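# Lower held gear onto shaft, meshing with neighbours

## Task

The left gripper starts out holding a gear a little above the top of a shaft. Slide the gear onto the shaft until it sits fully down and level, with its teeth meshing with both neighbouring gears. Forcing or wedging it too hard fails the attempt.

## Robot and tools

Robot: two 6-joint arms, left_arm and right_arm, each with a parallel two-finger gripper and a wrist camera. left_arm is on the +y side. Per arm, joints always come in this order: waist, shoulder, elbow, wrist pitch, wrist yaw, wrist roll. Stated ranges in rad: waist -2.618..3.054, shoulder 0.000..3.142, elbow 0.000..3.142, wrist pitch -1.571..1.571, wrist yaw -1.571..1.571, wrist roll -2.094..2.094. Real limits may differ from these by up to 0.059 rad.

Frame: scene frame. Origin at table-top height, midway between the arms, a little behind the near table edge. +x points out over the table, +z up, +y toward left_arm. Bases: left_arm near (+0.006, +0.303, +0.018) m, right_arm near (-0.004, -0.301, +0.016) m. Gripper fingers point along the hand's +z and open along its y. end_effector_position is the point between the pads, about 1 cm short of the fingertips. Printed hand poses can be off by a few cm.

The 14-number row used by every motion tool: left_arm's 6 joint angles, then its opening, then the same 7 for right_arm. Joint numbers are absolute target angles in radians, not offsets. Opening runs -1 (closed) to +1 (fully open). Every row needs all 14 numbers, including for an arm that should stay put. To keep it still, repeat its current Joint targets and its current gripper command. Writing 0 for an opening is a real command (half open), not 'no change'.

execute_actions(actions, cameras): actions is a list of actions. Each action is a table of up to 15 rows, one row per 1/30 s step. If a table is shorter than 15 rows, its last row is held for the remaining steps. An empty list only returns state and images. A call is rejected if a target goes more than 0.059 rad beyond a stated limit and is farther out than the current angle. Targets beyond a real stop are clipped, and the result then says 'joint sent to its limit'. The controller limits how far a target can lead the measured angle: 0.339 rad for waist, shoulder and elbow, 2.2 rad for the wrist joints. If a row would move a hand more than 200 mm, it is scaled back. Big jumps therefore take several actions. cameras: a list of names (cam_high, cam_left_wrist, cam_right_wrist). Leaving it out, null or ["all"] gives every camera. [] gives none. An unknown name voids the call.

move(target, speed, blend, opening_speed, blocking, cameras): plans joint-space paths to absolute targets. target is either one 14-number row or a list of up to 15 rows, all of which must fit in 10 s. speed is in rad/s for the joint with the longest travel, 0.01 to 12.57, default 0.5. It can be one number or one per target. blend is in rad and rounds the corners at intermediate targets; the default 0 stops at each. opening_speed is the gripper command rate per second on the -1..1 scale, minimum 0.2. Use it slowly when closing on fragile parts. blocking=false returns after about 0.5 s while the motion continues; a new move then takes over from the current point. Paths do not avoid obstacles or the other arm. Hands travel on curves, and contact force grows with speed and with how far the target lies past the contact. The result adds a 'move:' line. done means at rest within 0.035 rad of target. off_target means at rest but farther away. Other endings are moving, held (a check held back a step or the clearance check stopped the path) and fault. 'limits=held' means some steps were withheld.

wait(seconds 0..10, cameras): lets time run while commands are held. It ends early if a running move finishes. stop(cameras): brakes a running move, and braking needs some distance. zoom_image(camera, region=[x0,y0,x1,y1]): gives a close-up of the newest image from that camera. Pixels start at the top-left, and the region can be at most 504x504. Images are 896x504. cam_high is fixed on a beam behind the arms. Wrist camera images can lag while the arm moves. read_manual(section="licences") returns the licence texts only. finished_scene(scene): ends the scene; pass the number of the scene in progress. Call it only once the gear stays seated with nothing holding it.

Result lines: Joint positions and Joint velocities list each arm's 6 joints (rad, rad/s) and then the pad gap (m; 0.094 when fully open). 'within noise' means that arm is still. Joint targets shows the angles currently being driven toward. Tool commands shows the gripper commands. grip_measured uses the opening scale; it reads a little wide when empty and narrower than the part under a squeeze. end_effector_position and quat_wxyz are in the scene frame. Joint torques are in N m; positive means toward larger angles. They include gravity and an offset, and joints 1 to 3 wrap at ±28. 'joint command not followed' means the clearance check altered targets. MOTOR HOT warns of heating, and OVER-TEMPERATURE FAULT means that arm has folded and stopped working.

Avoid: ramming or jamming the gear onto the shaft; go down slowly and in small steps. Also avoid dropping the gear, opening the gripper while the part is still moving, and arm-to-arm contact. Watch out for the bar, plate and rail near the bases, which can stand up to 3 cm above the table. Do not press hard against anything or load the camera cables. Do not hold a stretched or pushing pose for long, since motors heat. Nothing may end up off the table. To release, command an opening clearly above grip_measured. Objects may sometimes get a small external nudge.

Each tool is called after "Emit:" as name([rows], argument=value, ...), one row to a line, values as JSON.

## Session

Emit:
execute_actions(actions=[], cameras=["cam_left_wrist"])

Scene clock: 0.00 s.
left_arm: end_effector_position=(+0.2964, +0.1137, +0.1413) grip_measured=-0.592 end_effector_quat_wxyz=(+0.059, +0.874, +0.483, +0.014) | right_arm: end_effector_position=(+0.3868, -0.3182, +0.4168) grip_measured=+1.000 end_effector_quat_wxyz=(+0.701, +0.016, +0.713, +0.009)
Joint positions: left_arm=[-0.52 1.745 1.479 -1.188 0.012 1.553 0.019] | right_arm=[0 1.047 1.047 0 0 0 0.094]
Joint velocities: within noise
Joint torques (N m): no reading
Motor temperatures (°C): left_arm=[24 25 26 22 24 23 27] | right_arm=[21 23 28 33 25 25 22]
Heat: left arm: 27 °C; right arm: 33 °C.
Joint targets: left_arm=[-0.522 1.740 1.483 -1.211 0.021 1.553] | right_arm=[0.002 1.039 1.053 -0.010 -0.003 -0.001]
Tool commands: left_gripper/opening=-1.0 right_gripper/opening=+1.0
Images, in order (width x height): cam_left_wrist 896x504.

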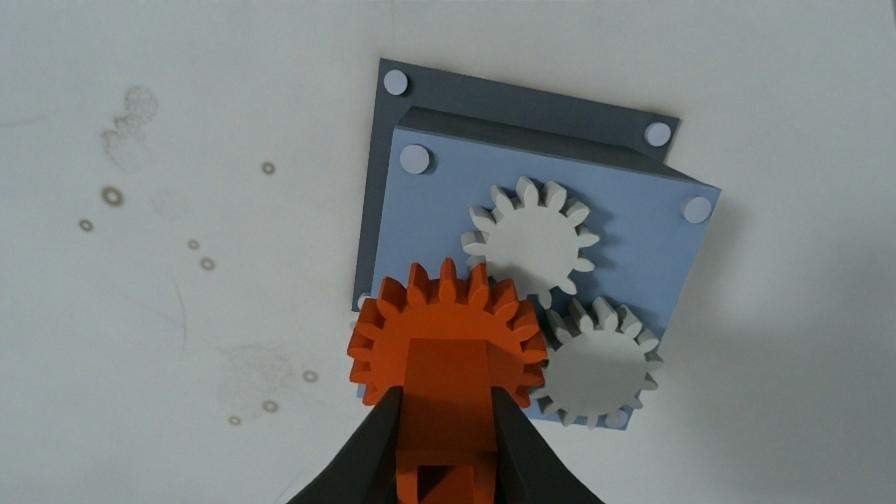

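Emit:
move([
  [-0.522,1.757,1.698,-1.425,0.021,1.553,-1,0.002,1.039,1.052,-0.011,-0.003,-0.001,1],
  [-0.39,1.757,1.698,-1.425,0.021,1.553,-1,0.002,1.039,1.052,-0.011,-0.003,-0.001,1],
], cameras=["cam_left_wrist"], blend=0.03)

Emit:
zoom_image(camera="cam_left_wrist", region=[340, 70, 490, 220])

Emit:
zoom_image(camera="cam_left_wrist", region=[340, 250, 560, 420])

Emit:
zoom_image(camera="cam_left_wrist", region=[430, 0, 670, 240])

Scene clock: 7.27 s.
left_arm: end_effector_position=(+0.3172, +0.1575, +0.1916) grip_measured=-0.592 end_effector_quat_wxyz=(+0.057, +0.839, +0.542, +0.018) | right_arm: end_effector_position=(+0.3868, -0.3182, +0.4168) grip_measured=+1.000 end_effector_quat_wxyz=(+0.701, +0.016, +0.713, +0.009)
Joint positions: left_arm=[-0.383 1.745 1.683 -1.39 0.011 1.553 0.019] | right_arm=[0 1.047 1.047 0 0 0 0.094]
Joint velocities: within noise
Joint torques (N m): left_arm=[-0.4 -6.6 6.06 0.26 0.12 0] | right_arm=[0.13 -3.21 9.09 2.02 -0.03 -0.01]
Motor temperatures (°C): left_arm=[24 26 27 22 24 23 27] | right_arm=[21 23 29 34 25 25 22]
Heat: left arm: 27 °C; right arm: 34 °C.
Joint targets: left_arm=[-0.390 1.757 1.698 -1.425 0.021 1.553] | right_arm=[0.002 1.039 1.052 -0.011 -0.003 -0.001]
move: done
camera_calibration:
cam_left_wrist: T_world_to_cam=[[-0.913113, 0.391368, -0.114267, 0.24839], [0.322231, 0.864462, 0.385841, -0.27429], [0.249785, 0.315496, -0.915462, 0.13652], [0, 0, 0, 1]] pos_world=[0.281093, 0.0968303, 0.259194]
Images, in order (width x height): cam_left_wrist 896x504.

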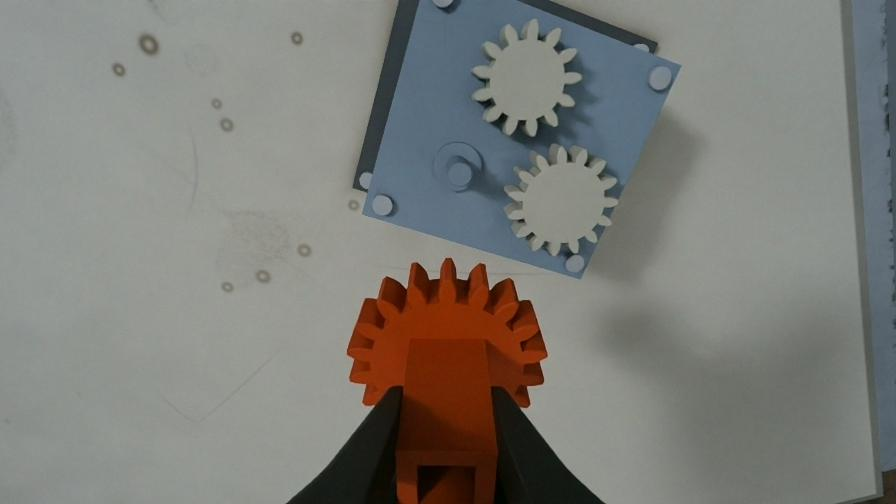

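Scaled by 3.360.

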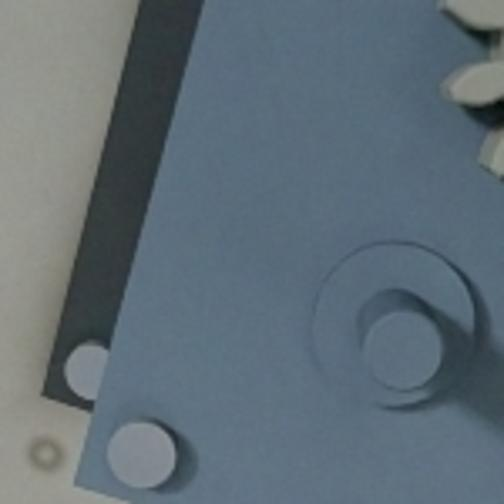

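Scaled by 2.291.

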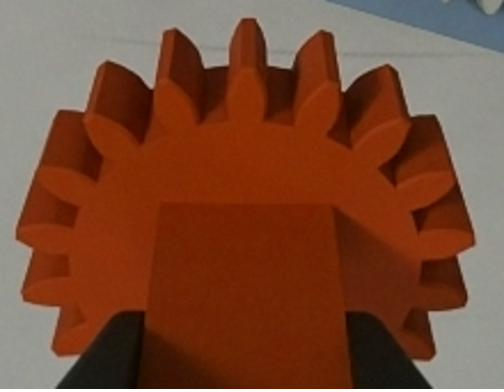

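Scaled by 2.100.

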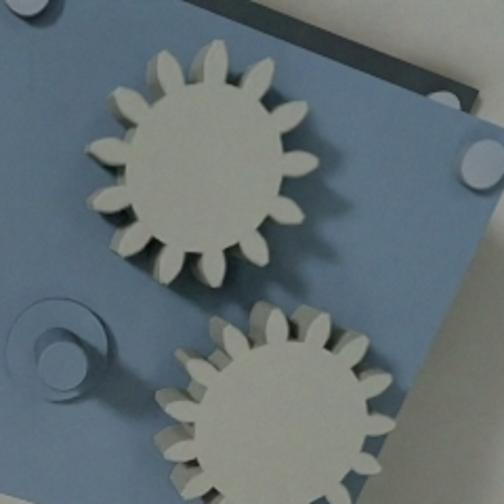

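Emit:
move(target=[-0.45,1.757,1.698,-1.425,-0.075,1.553,-1,0.002,1.039,1.052,-0.011,-0.003,-0.001,1], cameras=["cam_left_wrist"])

Emit:
zoom_image(camera="cam_left_wrist", region=[390, 70, 530, 210])

Emit:
zoom_image(camera="cam_left_wrist", region=[470, 0, 620, 150])

Emit:
zoom_image(camera="cam_left_wrist", region=[490, 110, 640, 260])

Scene clock: 33.83 s.
left_arm: end_effector_position=(+0.3146, +0.1520, +0.1921) grip_measured=-0.592 end_effector_quat_wxyz=(+0.037, +0.853, +0.518, +0.052) | right_arm: end_effector_position=(+0.3868, -0.3182, +0.4168) grip_measured=+1.000 end_effector_quat_wxyz=(+0.701, +0.016, +0.713, +0.009)
Joint positions: left_arm=[-0.444 1.745 1.683 -1.391 -0.072 1.553 0.019] | right_arm=[0 1.047 1.047 0 0 0 0.094]
Joint velocities: within noise
Joint torques (N m): left_arm=[-0.36 -6.6 6.05 0.26 -0.1 0] | right_arm=[0.13 -3.21 9.09 2.02 -0.03 -0.01]
Motor temperatures (°C): left_arm=[24 26 28 22 24 23 28] | right_arm=[21 23 31 36 25 25 22]
Heat: left arm: 28 °C; right arm: 36 °C.
Joint targets: left_arm=[-0.450 1.757 1.698 -1.425 -0.075 1.553] | right_arm=[0.002 1.039 1.052 -0.011 -0.003 -0.001]
move: done
camera_calibration:
cam_left_wrist: T_world_to_cam=[[-0.887254, 0.446057, -0.117534, 0.232392], [0.349446, 0.816283, 0.459966, -0.284442], [0.301112, 0.367035, -0.880123, 0.10863], [0, 0, 0, 1]] pos_world=[0.272878, 0.0886543, 0.253755]
Images, in order (width x height): cam_left_wrist 896x504.

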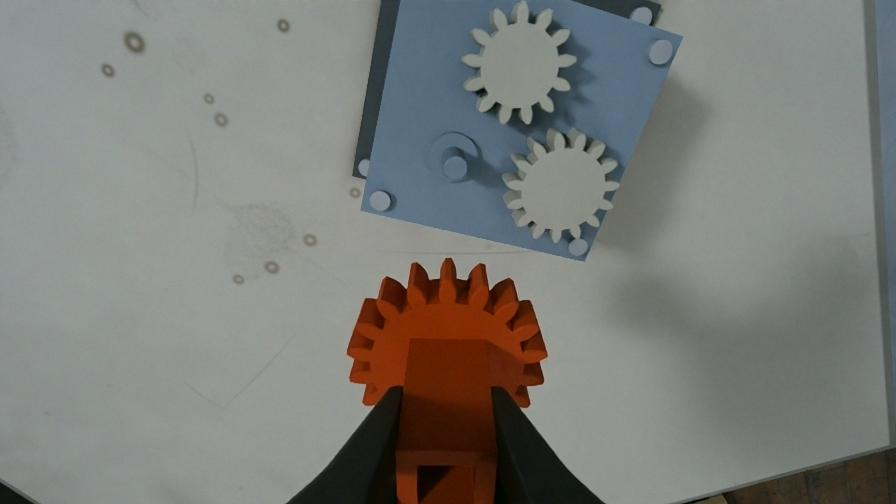

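Scaled by 3.600.

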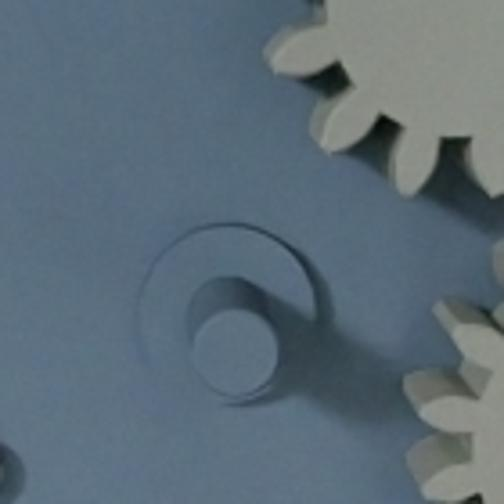

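Scaled by 3.360.

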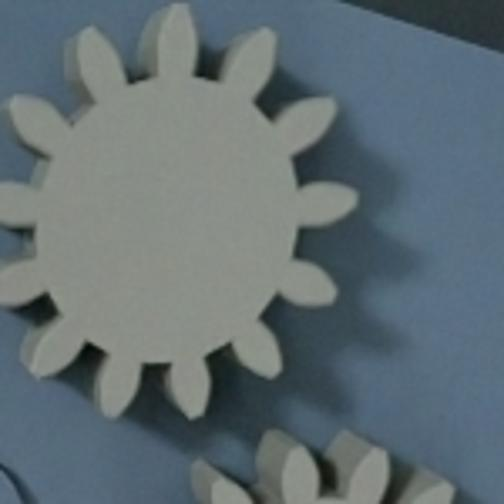

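Scaled by 3.360.

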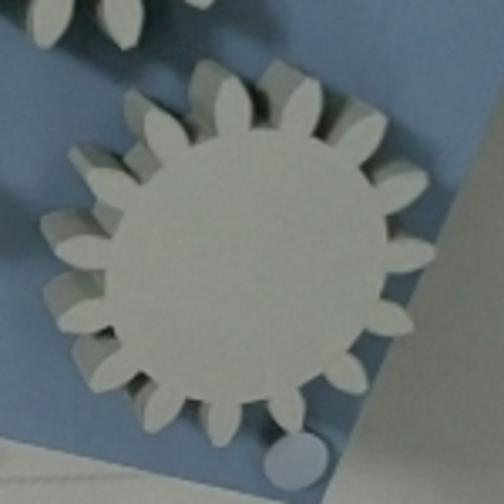

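Emit:
move(target=[-0.549,1.750,1.551,-1.286,-0.075,1.40,-1,0.002,1.039,1.052,-0.011,-0.003,-0.001,1], cameras=["cam_left_wrist"], speed=0.3)

Emit:
zoom_image(camera="cam_left_wrist", region=[410, 90, 570, 250])

Emit:
zoom_image(camera="cam_left_wrist", region=[480, 200, 640, 360])

Emit:
zoom_image(camera="cam_left_wrist", region=[370, 190, 530, 350])

Scene clock: 73.53 s.
left_arm: end_effector_position=(+0.2994, +0.1214, +0.1620) grip_measured=-0.592 end_effector_quat_wxyz=(+0.040, +0.841, +0.537, +0.048) | right_arm: end_effector_position=(+0.3868, -0.3182, +0.4168) grip_measured=+1.000 end_effector_quat_wxyz=(+0.701, +0.016, +0.713, +0.009)
Joint positions: left_arm=[-0.543 1.745 1.56 -1.276 -0.075 1.408 0.019] | right_arm=[0 1.047 1.047 0 0 0 0.094]
Joint velocities: within noise
Joint torques (N m): left_arm=[-0.39 -7.27 4.33 0.47 -0.06 -0.09] | right_arm=[0.14 -3.19 9.09 2.02 -0.02 -0.01]
Motor temperatures (°C): left_arm=[24 26 29 22 24 23 29] | right_arm=[21 23 32 38 25 25 22]
Heat: left arm: 29 °C; right arm: 38 °C.
Joint targets: left_arm=[-0.549 1.750 1.551 -1.286 -0.075 1.400] | right_arm=[0.002 1.039 1.052 -0.011 -0.003 -0.001]
move: done
camera_calibration:
cam_left_wrist: T_world_to_cam=[[-0.906573, 0.405015, -0.118695, 0.24002], [0.31507, 0.836585, 0.448169, -0.230429], [0.280814, 0.368901, -0.886034, 0.104736], [0, 0, 0, 1]] pos_world=[0.260786, 0.0569245, 0.224561]
Images, in order (width x height): cam_left_wrist 896x504.

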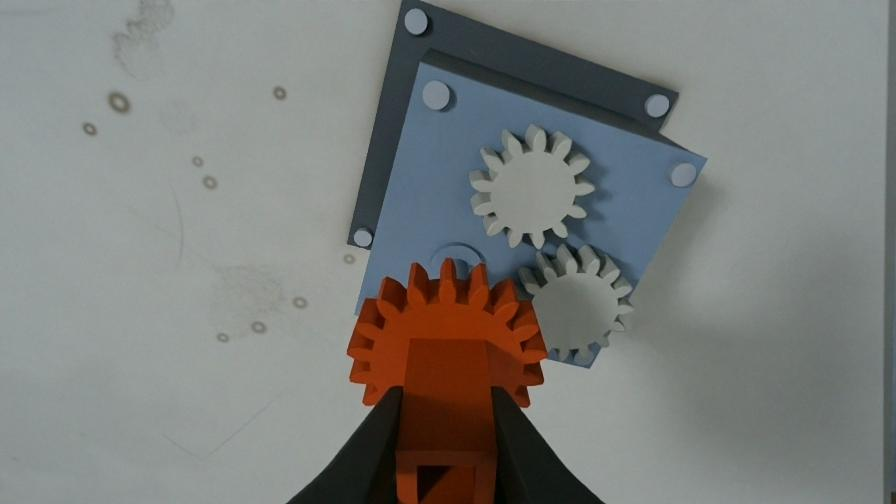

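Scaled by 3.150.

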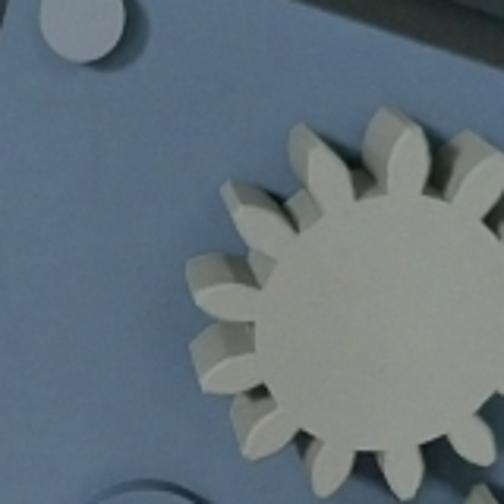

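Scaled by 3.150.

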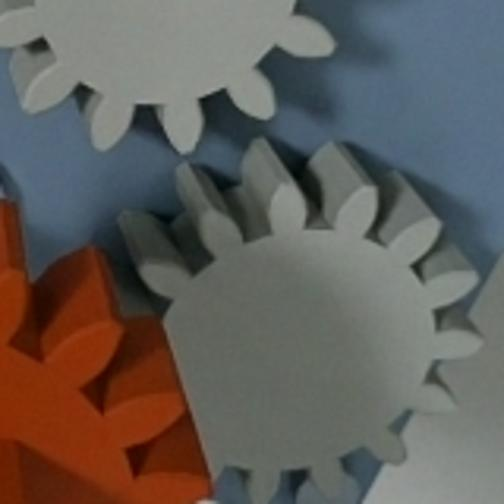

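Scaled by 3.150.

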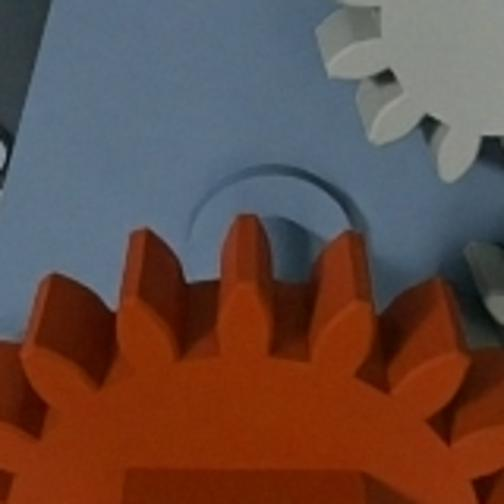

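Emit:
move(target=[-0.540,1.7346,1.4375,-1.188,-0.075,1.39,-1,0.002,1.039,1.052,-0.011,-0.003,-0.001,1], cameras=["cam_left_wrist"], speed=0.15)

Emit:
zoom_image(camera="cam_left_wrist", region=[400, 90, 600, 290])

Emit:
zoom_image(camera="cam_left_wrist", region=[480, 200, 680, 400])

Scene clock: 108.53 s.
left_arm: end_effector_position=(+0.2954, +0.1235, +0.1373) grip_measured=-0.592 end_effector_quat_wxyz=(+0.034, +0.839, +0.541, +0.045) | right_arm: end_effector_position=(+0.3868, -0.3182, +0.4168) grip_measured=+1.000 end_effector_quat_wxyz=(+0.701, +0.016, +0.713, +0.009)
Joint positions: left_arm=[-0.543 1.741 1.46 -1.194 -0.075 1.398 0.019] | right_arm=[0 1.047 1.047 0 0 0 0.094]
Joint velocities: within noise
Joint torques (N m): left_arm=[0.38 -8.29 3.4 0.6 -0.06 -0.08] | right_arm=[0.14 -3.22 9.09 2.01 -0.02 0]
Motor temperatures (°C): left_arm=[24 27 27 22 24 23 29] | right_arm=[21 23 32 39 25 25 22]
Heat: left arm: 29 °C; right arm: 39 °C.
Joint targets: left_arm=[-0.540 1.734 1.438 -1.188 -0.075 1.390] | right_arm=[0.002 1.039 1.052 -0.011 -0.003 -0.001]
move: done
camera_calibration:
cam_left_wrist: T_world_to_cam=[[-0.911955, 0.396851, -0.10415, 0.233222], [0.312497, 0.836328, 0.450445, -0.219516], [0.265864, 0.378239, -0.886708, 0.0864975], [0, 0, 0, 1]] pos_world=[0.25829, 0.0583163, 0.199868]
Images, in order (width x height): cam_left_wrist 896x504.

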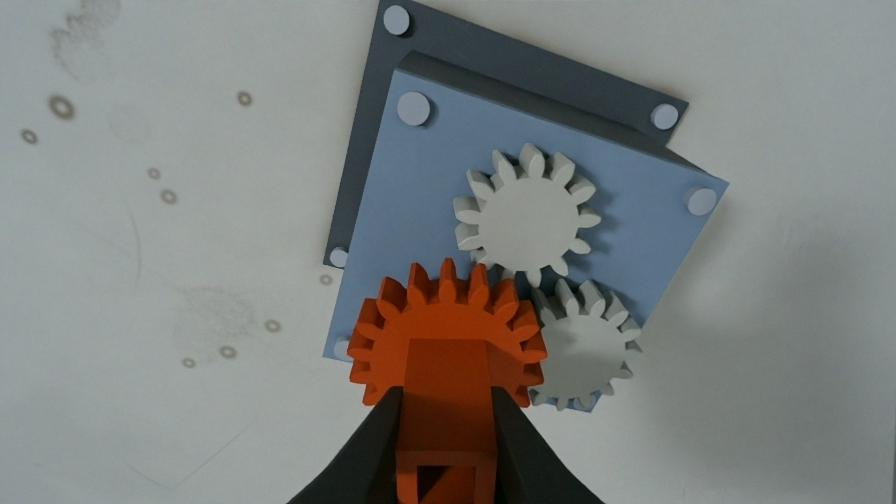

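Scaled by 2.520.

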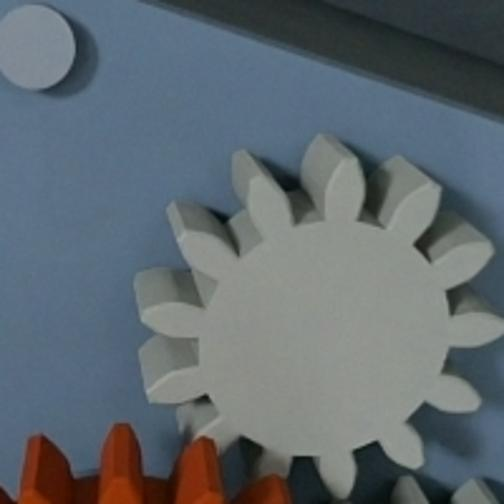

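Scaled by 2.520.

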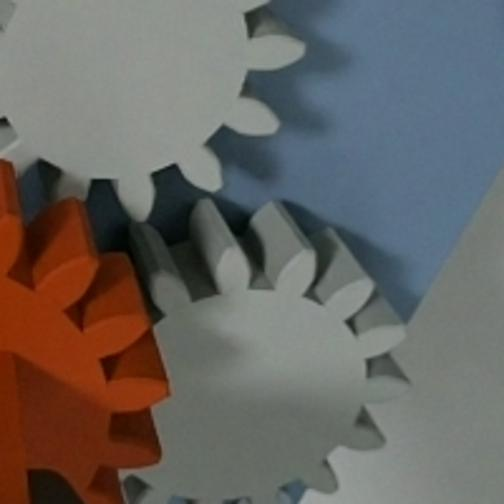

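Emit:
move(target=[-0.535,1.757,1.452,-1.203,-0.075,1.39,-1,0.002,1.039,1.052,-0.011,-0.003,-0.001,1], cameras=["cam_left_wrist"], speed=0.1)

Emit:
zoom_image(camera="cam_left_wrist", region=[400, 90, 600, 290])

Emit:
zoom_image(camera="cam_left_wrist", region=[480, 200, 680, 400])

Scene clock: 138.87 s.
left_arm: end_effector_position=(+0.2959, +0.1243, +0.1372) grip_measured=-0.592 end_effector_quat_wxyz=(+0.033, +0.838, +0.542, +0.045) | right_arm: end_effector_position=(+0.3868, -0.3182, +0.4168) grip_measured=+1.000 end_effector_quat_wxyz=(+0.701, +0.016, +0.713, +0.009)
Joint positions: left_arm=[-0.541 1.741 1.459 -1.194 -0.075 1.398 0.019] | right_arm=[0 1.047 1.047 0 0 0 0.094]
Joint velocities: within noise
Joint torques (N m): left_arm=[0.54 -6.34 4.45 0.46 -0.06 -0.09] | right_arm=[0.14 -3.21 9.1 2.01 -0.03 -0.01]
Motor temperatures (°C): left_arm=[24 29 27 23 24 23 29] | right_arm=[21 23 32 39 25 25 22]
Heat: left arm: 29 °C; right arm: 39 °C.
Joint targets: left_arm=[-0.535 1.757 1.452 -1.203 -0.075 1.390] | right_arm=[0.002 1.039 1.052 -0.011 -0.003 -0.001]
move: done
camera_calibration:
cam_left_wrist: T_world_to_cam=[[-0.913163, 0.394077, -0.104095, 0.234079], [0.309984, 0.837278, 0.450416, -0.219589], [0.264655, 0.379036, -0.88673, 0.0862668], [0, 0, 0, 1]] pos_world=[0.25899, 0.0589141, 0.199768]
Images, in order (width x height): cam_left_wrist 896x504.

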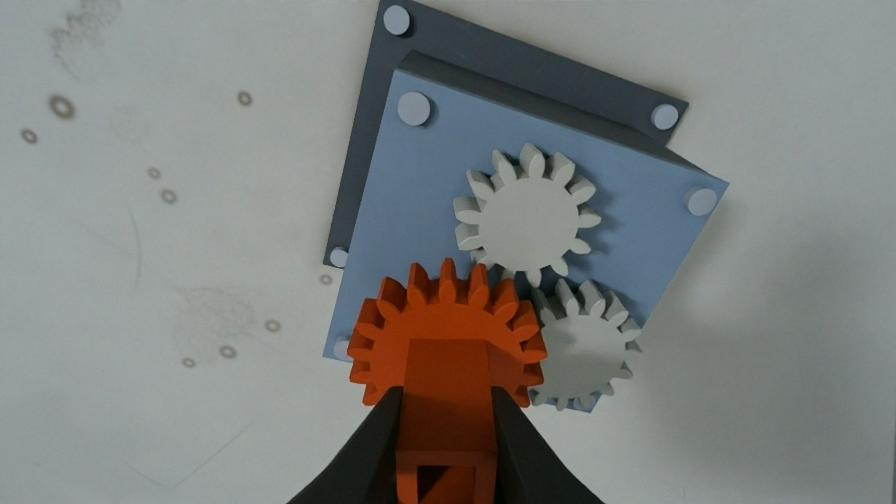

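Scaled by 2.520.

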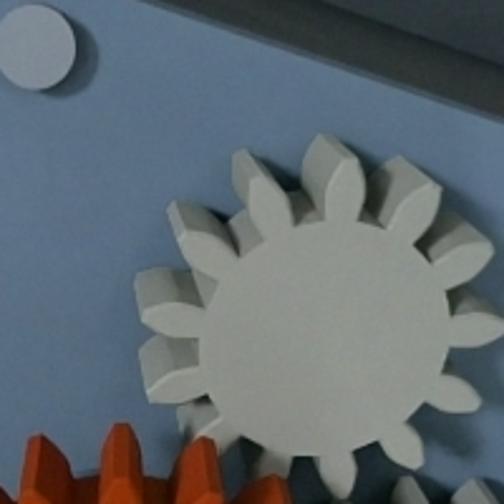

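Scaled by 2.520.

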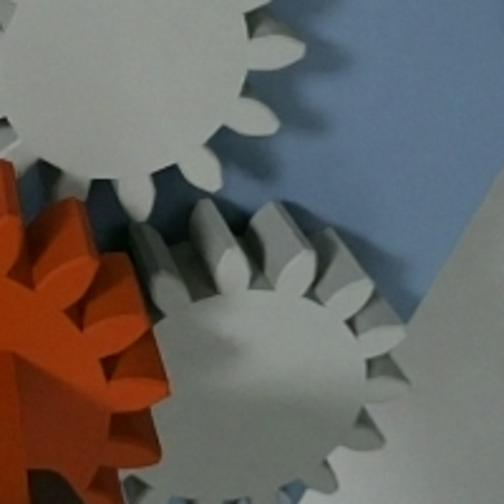

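Emit:
move(target=[-0.529,1.762,1.437,-1.187,-0.075,1.39,-1,0.002,1.039,1.052,-0.011,-0.003,-0.001,1], cameras=["cam_left_wrist"], speed=0.1)

Emit:
zoom_image(camera="cam_left_wrist", region=[400, 90, 600, 290])

Emit:
zoom_image(camera="cam_left_wrist", region=[480, 200, 680, 400])

Scene clock: 151.13 s.
left_arm: end_effector_position=(+0.2969, +0.1259, +0.1371) grip_measured=-0.592 end_effector_quat_wxyz=(+0.033, +0.837, +0.545, +0.045) | right_arm: end_effector_position=(+0.3868, -0.3182, +0.4168) grip_measured=+1.000 end_effector_quat_wxyz=(+0.701, +0.016, +0.713, +0.009)
Joint positions: left_arm=[-0.535 1.741 1.459 -1.194 -0.075 1.398 0.019] | right_arm=[0 1.047 1.047 0 0 0 0.094]
Joint velocities: within noise
Joint torques (N m): left_arm=[0.58 -5.89 3.41 0.61 -0.05 -0.08] | right_arm=[0.14 -3.19 9.09 2.02 -0.02 -0.01]
Motor temperatures (°C): left_arm=[24 28 27 22 24 23 29] | right_arm=[21 23 32 40 25 25 22]
Heat: left arm: 29 °C; right arm: 40 °C.
Joint targets: left_arm=[-0.529 1.762 1.437 -1.187 -0.075 1.390] | right_arm=[0.002 1.039 1.052 -0.011 -0.003 -0.001]
move: done
camera_calibration:
cam_left_wrist: T_world_to_cam=[[-0.915415, 0.38884, -0.104014, 0.235644], [0.305203, 0.839012, 0.450456, -0.220099], [0.262424, 0.380609, -0.886719, 0.0857242], [0, 0, 0, 1]] pos_world=[0.260391, 0.06041, 0.199668]
Images, in order (width x height): cam_left_wrist 896x504.

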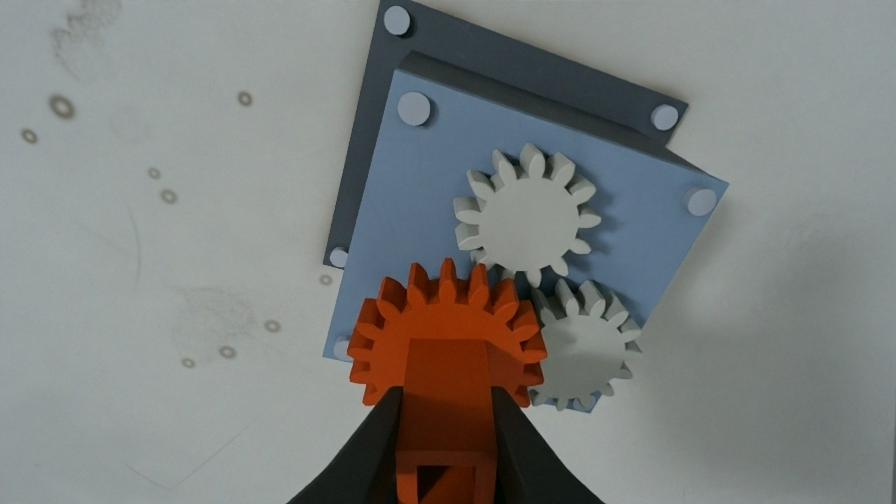

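Scaled by 2.520.

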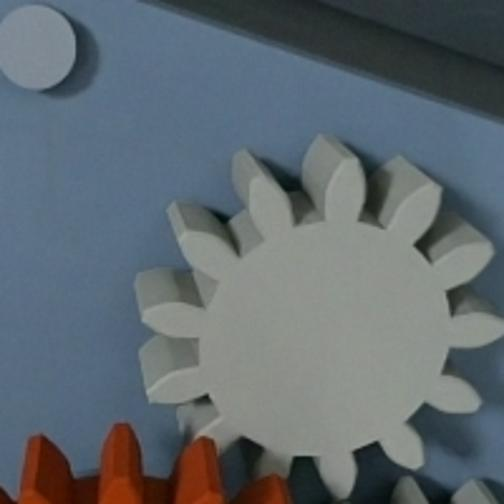

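Scaled by 2.520.

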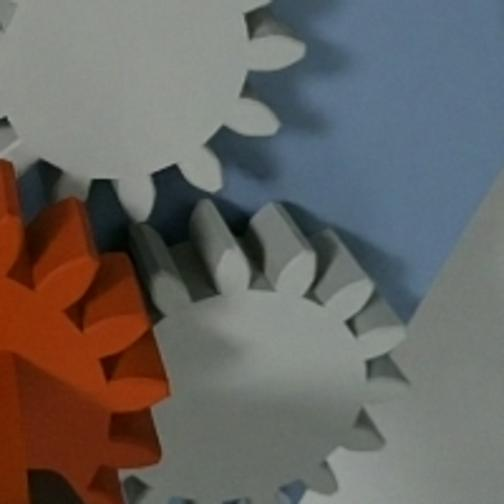

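Emit:
wait(seconds=0.3)

Emit:
zoom_image(camera="cam_high", region=[310, 120, 430, 260])

Emit:
zoom_image(camera="cam_left_wrist", region=[330, 230, 560, 460])

Scene clock: 171.27 s.
left_arm: end_effector_position=(+0.2969, +0.1259, +0.1371) grip_measured=-0.592 end_effector_quat_wxyz=(+0.033, +0.837, +0.545, +0.045) | right_arm: end_effector_position=(+0.3868, -0.3182, +0.4168) grip_measured=+1.000 end_effector_quat_wxyz=(+0.701, +0.016, +0.713, +0.009)
Joint positions: left_arm=[-0.535 1.741 1.459 -1.194 -0.075 1.398 0.019] | right_arm=[0 1.047 1.047 0 0 0 0.094]
Joint velocities: within noise
Joint torques (N m): left_arm=[0.58 -5.9 3.4 0.61 -0.05 -0.09] | right_arm=[0.14 -3.19 9.09 2.02 -0.03 -0.01]
Motor temperatures (°C): left_arm=[24 28 27 23 24 23 29] | right_arm=[21 23 32 40 25 25 22]
Heat: left arm: 29 °C; right arm: 40 °C.
Joint targets: left_arm=[-0.529 1.762 1.437 -1.187 -0.075 1.390] | right_arm=[0.002 1.039 1.052 -0.011 -0.003 -0.001]
Tool commands: left_gripper/opening=-1.0 right_gripper/opening=+1.0
wait: 0.30 s; at rest from the start
camera_calibration:
cam_left_wrist: T_world_to_cam=[[-0.915415, 0.38884, -0.104014, 0.235644], [0.305203, 0.839012, 0.450456, -0.220099], [0.262424, 0.380609, -0.886719, 0.0857242], [0, 0, 0, 1]] pos_world=[0.260391, 0.06041, 0.199668]

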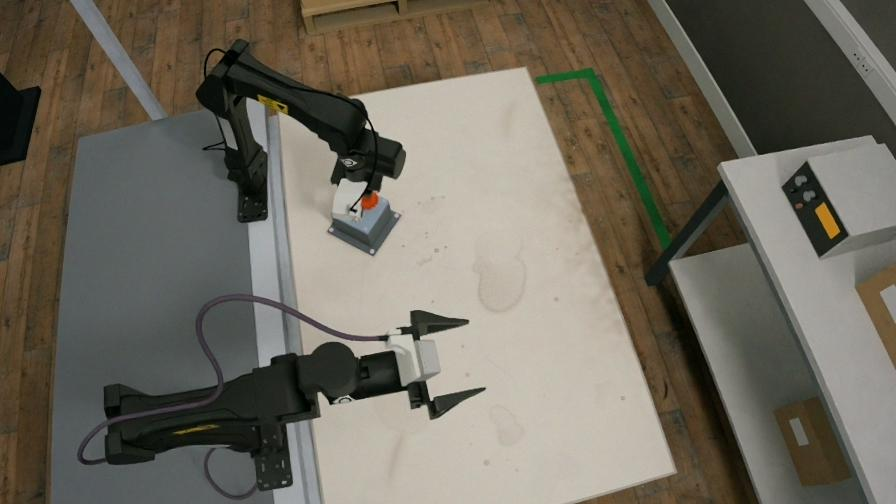

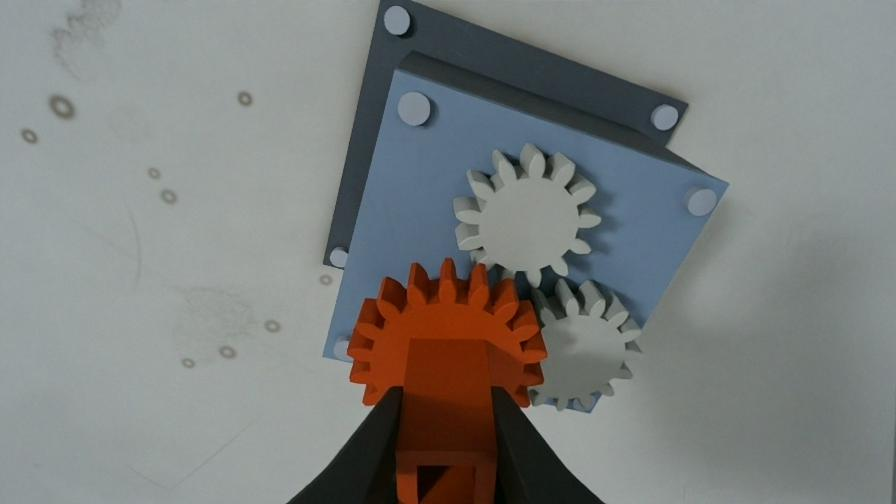

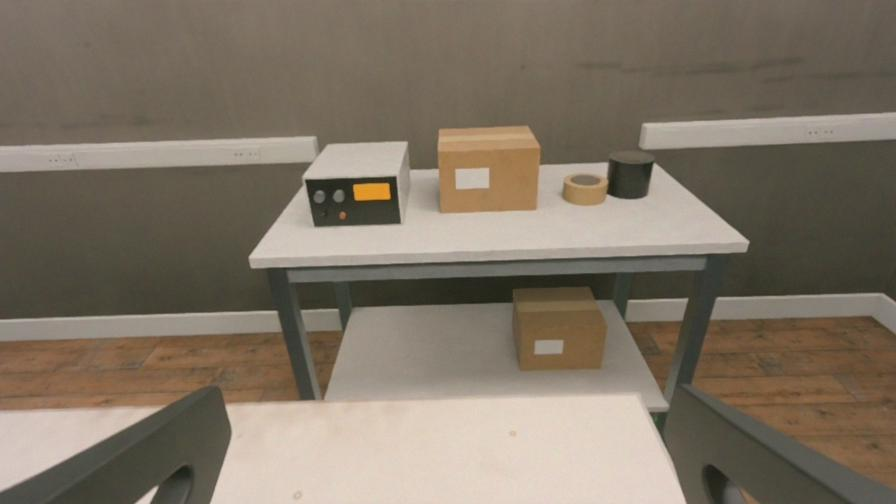

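Scaled by 3.600.

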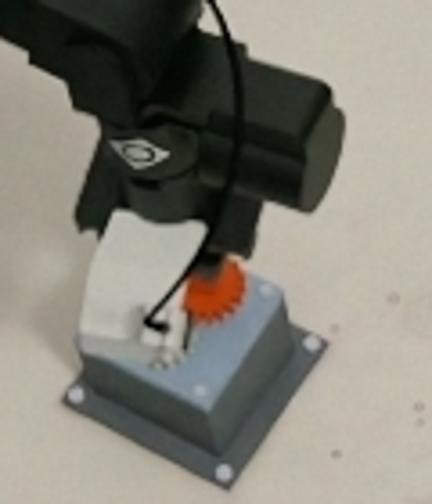

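Scaled by 2.191.

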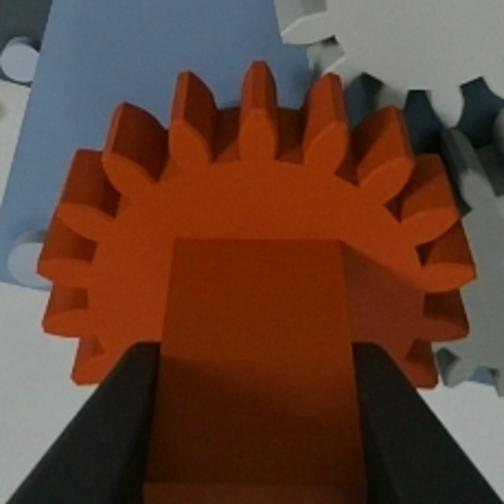

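Emit:
move(target=[-0.529,1.757,1.467,-1.222,-0.075,1.39,-1,0.002,1.039,1.052,-0.011,-0.003,-0.001,1], cameras=["cam_left_wrist"], speed=0.1)

Emit:
zoom_image(camera="cam_left_wrist", region=[400, 90, 600, 290])

Emit:
zoom_image(camera="cam_left_wrist", region=[480, 200, 680, 400])

Scene clock: 180.70 s.
left_arm: end_effector_position=(+0.2969, +0.1260, +0.1373) grip_measured=-0.592 end_effector_quat_wxyz=(+0.033, +0.837, +0.545, +0.045) | right_arm: end_effector_position=(+0.3868, -0.3182, +0.4168) grip_measured=+1.000 end_effector_quat_wxyz=(+0.701, +0.016, +0.713, +0.009)
Joint positions: left_arm=[-0.535 1.741 1.46 -1.195 -0.075 1.398 0.019] | right_arm=[0 1.047 1.047 0 0 0 0.094]
Joint velocities: within noise
Joint torques (N m): left_arm=[0.58 -6.34 5.46 0.29 -0.05 -0.09] | right_arm=[0.14 -3.21 9.1 2.02 -0.03 -0.01]
Motor temperatures (°C): left_arm=[24 28 27 23 24 23 29] | right_arm=[21 23 32 40 25 25 22]
Heat: left arm: 29 °C; right arm: 40 °C.
Joint targets: left_arm=[-0.529 1.757 1.467 -1.222 -0.075 1.390] | right_arm=[0.002 1.039 1.052 -0.011 -0.003 -0.001]
move: done
camera_calibration:
cam_left_wrist: T_world_to_cam=[[-0.915448, 0.388869, -0.103615, 0.235501], [0.305361, 0.838907, 0.450544, -0.220211], [0.262126, 0.38081, -0.886721, 0.0859938], [0, 0, 0, 1]] pos_world=[0.260291, 0.06041, 0.199869]
Images, in order (width x height): cam_left_wrist 896x504.

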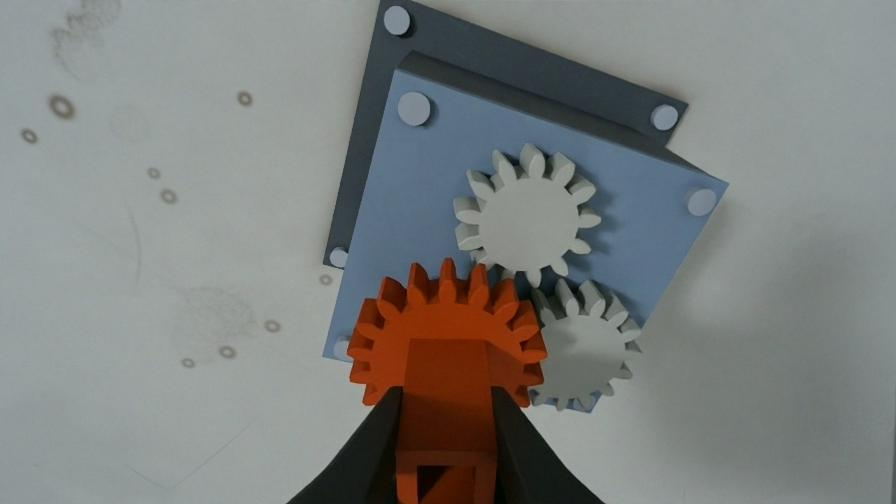

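Scaled by 2.520.

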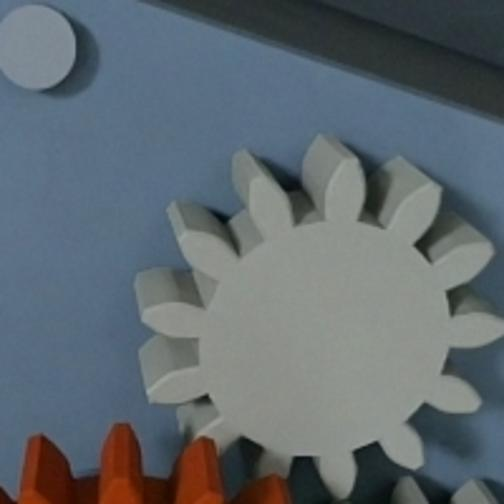

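Scaled by 2.520.

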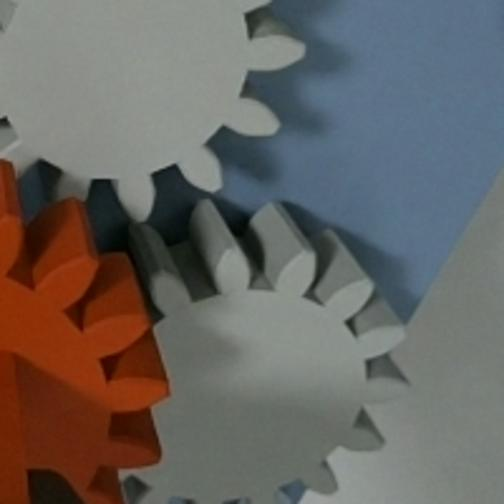

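Emit:
move(target=[-0.531,1.757,1.500,-1.242,-0.075,1.39,-1,0.002,1.039,1.052,-0.011,-0.003,-0.001,1], cameras=["cam_left_wrist"], speed=0.1)

Emit:
zoom_image(camera="cam_left_wrist", region=[400, 90, 600, 290])

Emit:
zoom_image(camera="cam_left_wrist", region=[480, 200, 680, 400])

Scene clock: 192.53 s.
left_arm: end_effector_position=(+0.2989, +0.1259, +0.1427) grip_measured=-0.592 end_effector_quat_wxyz=(+0.036, +0.836, +0.546, +0.046) | right_arm: end_effector_position=(+0.3868, -0.3182, +0.4168) grip_measured=+1.000 end_effector_quat_wxyz=(+0.701, +0.016, +0.713, +0.009)
Joint positions: left_arm=[-0.532 1.741 1.481 -1.209 -0.076 1.398 0.019] | right_arm=[0 1.047 1.047 0 0 0 0.094]
Joint velocities: within noise
Joint torques (N m): left_arm=[0.21 -6.37 6.42 0.25 -0.05 -0.09] | right_arm=[0.14 -3.19 9.1 2.02 -0.03 0]
Motor temperatures (°C): left_arm=[24 28 27 22 24 23 29] | right_arm=[21 23 32 40 25 25 22]
Heat: left arm: 29 °C; right arm: 40 °C.
Joint targets: left_arm=[-0.531 1.757 1.500 -1.242 -0.075 1.390] | right_arm=[0.002 1.039 1.052 -0.011 -0.003 -0.001]
move: done
camera_calibration:
cam_left_wrist: T_world_to_cam=[[-0.915972, 0.385887, -0.109937, 0.239415], [0.300485, 0.841283, 0.449391, -0.221849], [0.265902, 0.378595, -0.886545, 0.0893893], [0, 0, 0, 1]] pos_world=[0.262191, 0.0604085, 0.205265]
Images, in order (width x height): cam_left_wrist 896x504.

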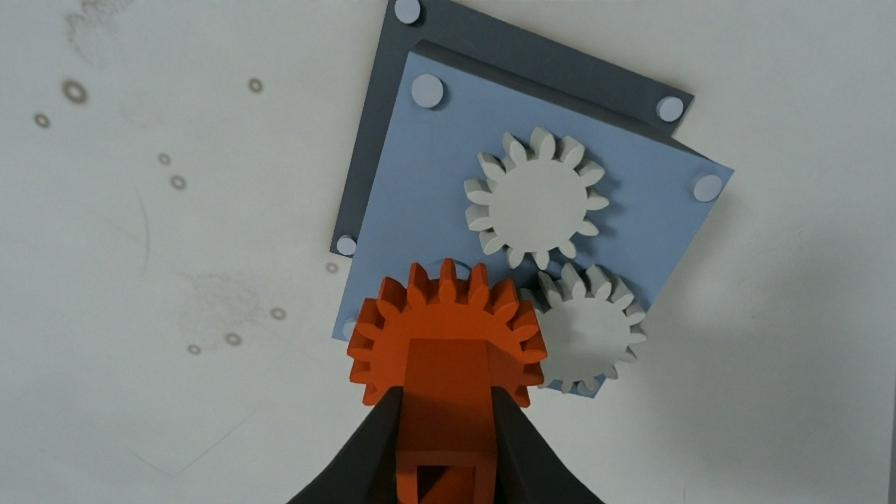

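Scaled by 2.520.

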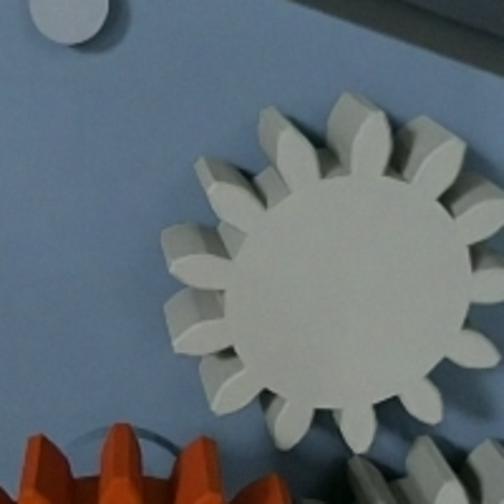

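Scaled by 2.520.

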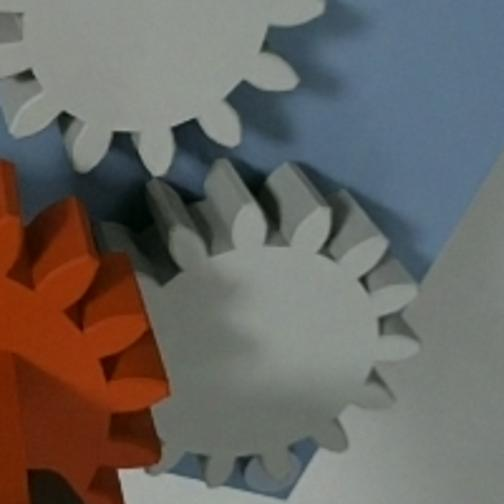

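Emit:
move(target=[-0.545,1.731,1.446,-1.183,-0.075,1.39,-1,0.002,1.039,1.052,-0.011,-0.003,-0.001,1], cameras=["cam_left_wrist"], speed=0.1)

Emit:
zoom_image(camera="cam_left_wrist", region=[400, 90, 600, 290])

Emit:
zoom_image(camera="cam_left_wrist", region=[480, 200, 680, 400])

Scene clock: 240.03 s.
left_arm: end_effector_position=(+0.2996, +0.1234, +0.1380) grip_measured=-0.592 end_effector_quat_wxyz=(+0.040, +0.837, +0.544, +0.048) | right_arm: end_effector_position=(+0.3868, -0.3182, +0.4168) grip_measured=+1.000 end_effector_quat_wxyz=(+0.701, +0.016, +0.713, +0.009)
Joint positions: left_arm=[-0.537 1.741 1.461 -1.181 -0.076 1.398 0.019] | right_arm=[0 1.047 1.047 0 0 0 0.094]
Joint velocities: within noise
Joint torques (N m): left_arm=[-0.51 -8.64 3.92 0.55 -0.05 -0.09] | right_arm=[0.13 -3.21 9.1 2.01 -0.03 -0.01]
Motor temperatures (°C): left_arm=[24 28 29 22 24 23 30] | right_arm=[21 23 33 41 25 25 22]
Heat: left arm: 30 °C; right arm: 41 °C.
Joint targets: left_arm=[-0.545 1.731 1.446 -1.183 -0.075 1.390] | right_arm=[0.002 1.039 1.052 -0.011 -0.003 -0.001]
move: done
camera_calibration:
cam_left_wrist: T_world_to_cam=[[-0.913289, 0.389766, -0.118264, 0.240354], [0.301258, 0.841802, 0.447898, -0.217875], [0.27413, 0.373432, -0.886229, 0.0841206], [0, 0, 0, 1]] pos_world=[0.262089, 0.0583126, 0.200561]
Images, in order (width x height): cam_left_wrist 896x504.

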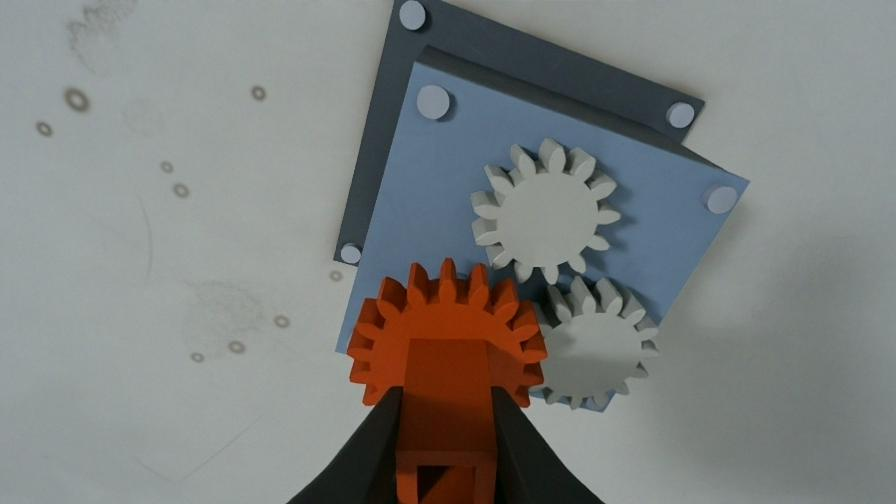

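Scaled by 2.520.

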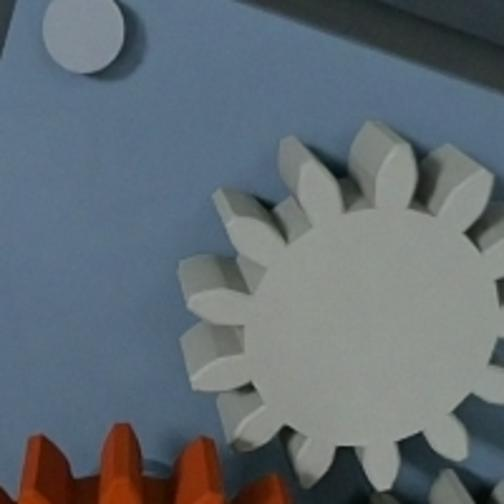

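Scaled by 2.520.

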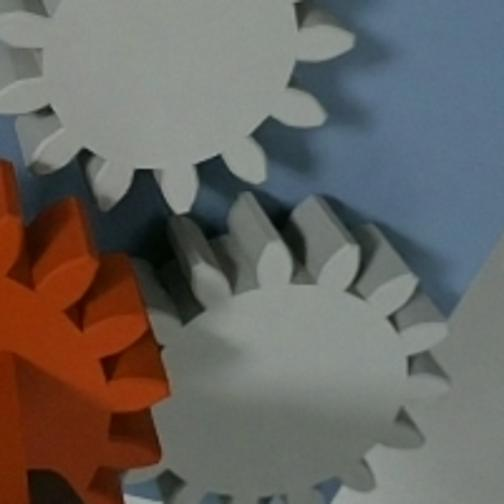

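Emit:
move(target=[-0.548,1.716,1.446,-1.183,-0.075,1.39,-1,0.002,1.039,1.052,-0.011,-0.003,-0.001,1], cameras=[], speed=0.1)

Scene clock: 259.50 s.
left_arm: end_effector_position=(+0.2996, +0.1224, +0.1381) grip_measured=-0.592 end_effector_quat_wxyz=(+0.041, +0.837, +0.543, +0.048) | right_arm: end_effector_position=(+0.3868, -0.3182, +0.4168) grip_measured=+1.000 end_effector_quat_wxyz=(+0.701, +0.016, +0.713, +0.009)
Joint positions: left_arm=[-0.54 1.741 1.461 -1.179 -0.076 1.398 0.019] | right_arm=[0 1.047 1.047 0 0 0 0.094]
Joint velocities: within noise
Joint torques (N m): left_arm=[-0.55 -10.06 3.92 0.53 -0.05 -0.09] | right_arm=[0.14 -3.21 9.09 2.02 -0.02 -0.01]
Motor temperatures (°C): left_arm=[24 29 28 22 24 23 30] | right_arm=[21 23 33 42 25 25 22]
Heat: left arm: 30 °C; right arm: 42 °C.
Joint targets: left_arm=[-0.548 1.716 1.446 -1.183 -0.075 1.390] | right_arm=[0.002 1.039 1.052 -0.011 -0.003 -0.001]
move: done
No camera images: "cameras" was empty.

Emit:
move(target=[-0.548,1.706,1.446,-1.183,-0.075,1.39,-1,0.002,1.039,1.052,-0.011,-0.003,-0.001,1], cameras=["cam_left_wrist"], speed=0.1)

Scene clock: 264.90 s.
left_arm: end_effector_position=(+0.3000, +0.1222, +0.1393) grip_measured=-0.592 end_effector_quat_wxyz=(+0.045, +0.837, +0.543, +0.050) | right_arm: end_effector_position=(+0.3868, -0.3182, +0.4168) grip_measured=+1.000 end_effector_quat_wxyz=(+0.701, +0.016, +0.713, +0.009)
Joint positions: left_arm=[-0.54 1.735 1.457 -1.173 -0.076 1.398 0.019] | right_arm=[0 1.047 1.047 0 0 0 0.094]
Joint velocities: within noise
Joint torques (N m): left_arm=[-0.55 -10.32 4.25 0.5 -0.05 -0.09] | right_arm=[0.13 -3.19 9.09 2.02 -0.02 -0.01]
Motor temperatures (°C): left_arm=[24 30 28 22 24 23 30] | right_arm=[21 23 33 42 25 25 22]
Heat: left arm: 30 °C; right arm: 42 °C.
Joint targets: left_arm=[-0.548 1.706 1.446 -1.183 -0.075 1.390] | right_arm=[0.002 1.039 1.052 -0.011 -0.003 -0.001]
move: done
camera_calibration:
cam_left_wrist: T_world_to_cam=[[-0.911377, 0.390908, -0.128773, 0.242071], [0.299002, 0.843867, 0.445518, -0.216869], [0.282824, 0.367532, -0.885963, 0.0837105], [0, 0, 0, 1]] pos_world=[0.261787, 0.0576151, 0.201956]
Images, in order (width x height): cam_left_wrist 896x504.

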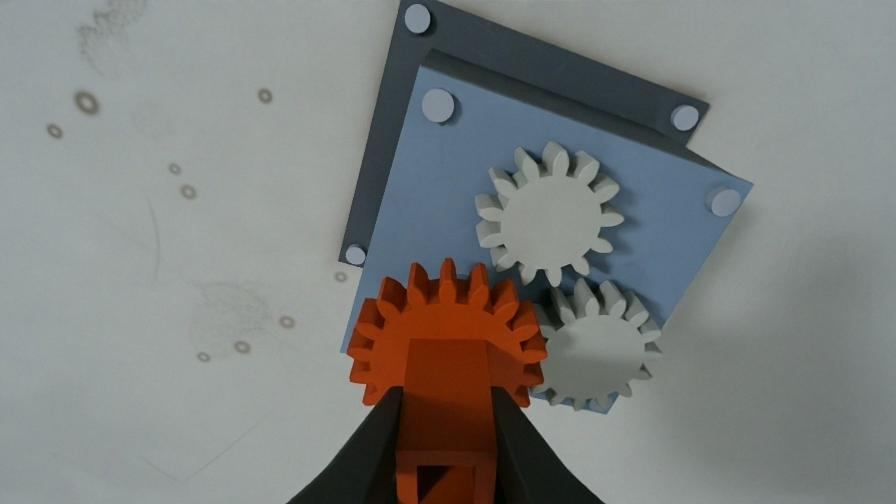

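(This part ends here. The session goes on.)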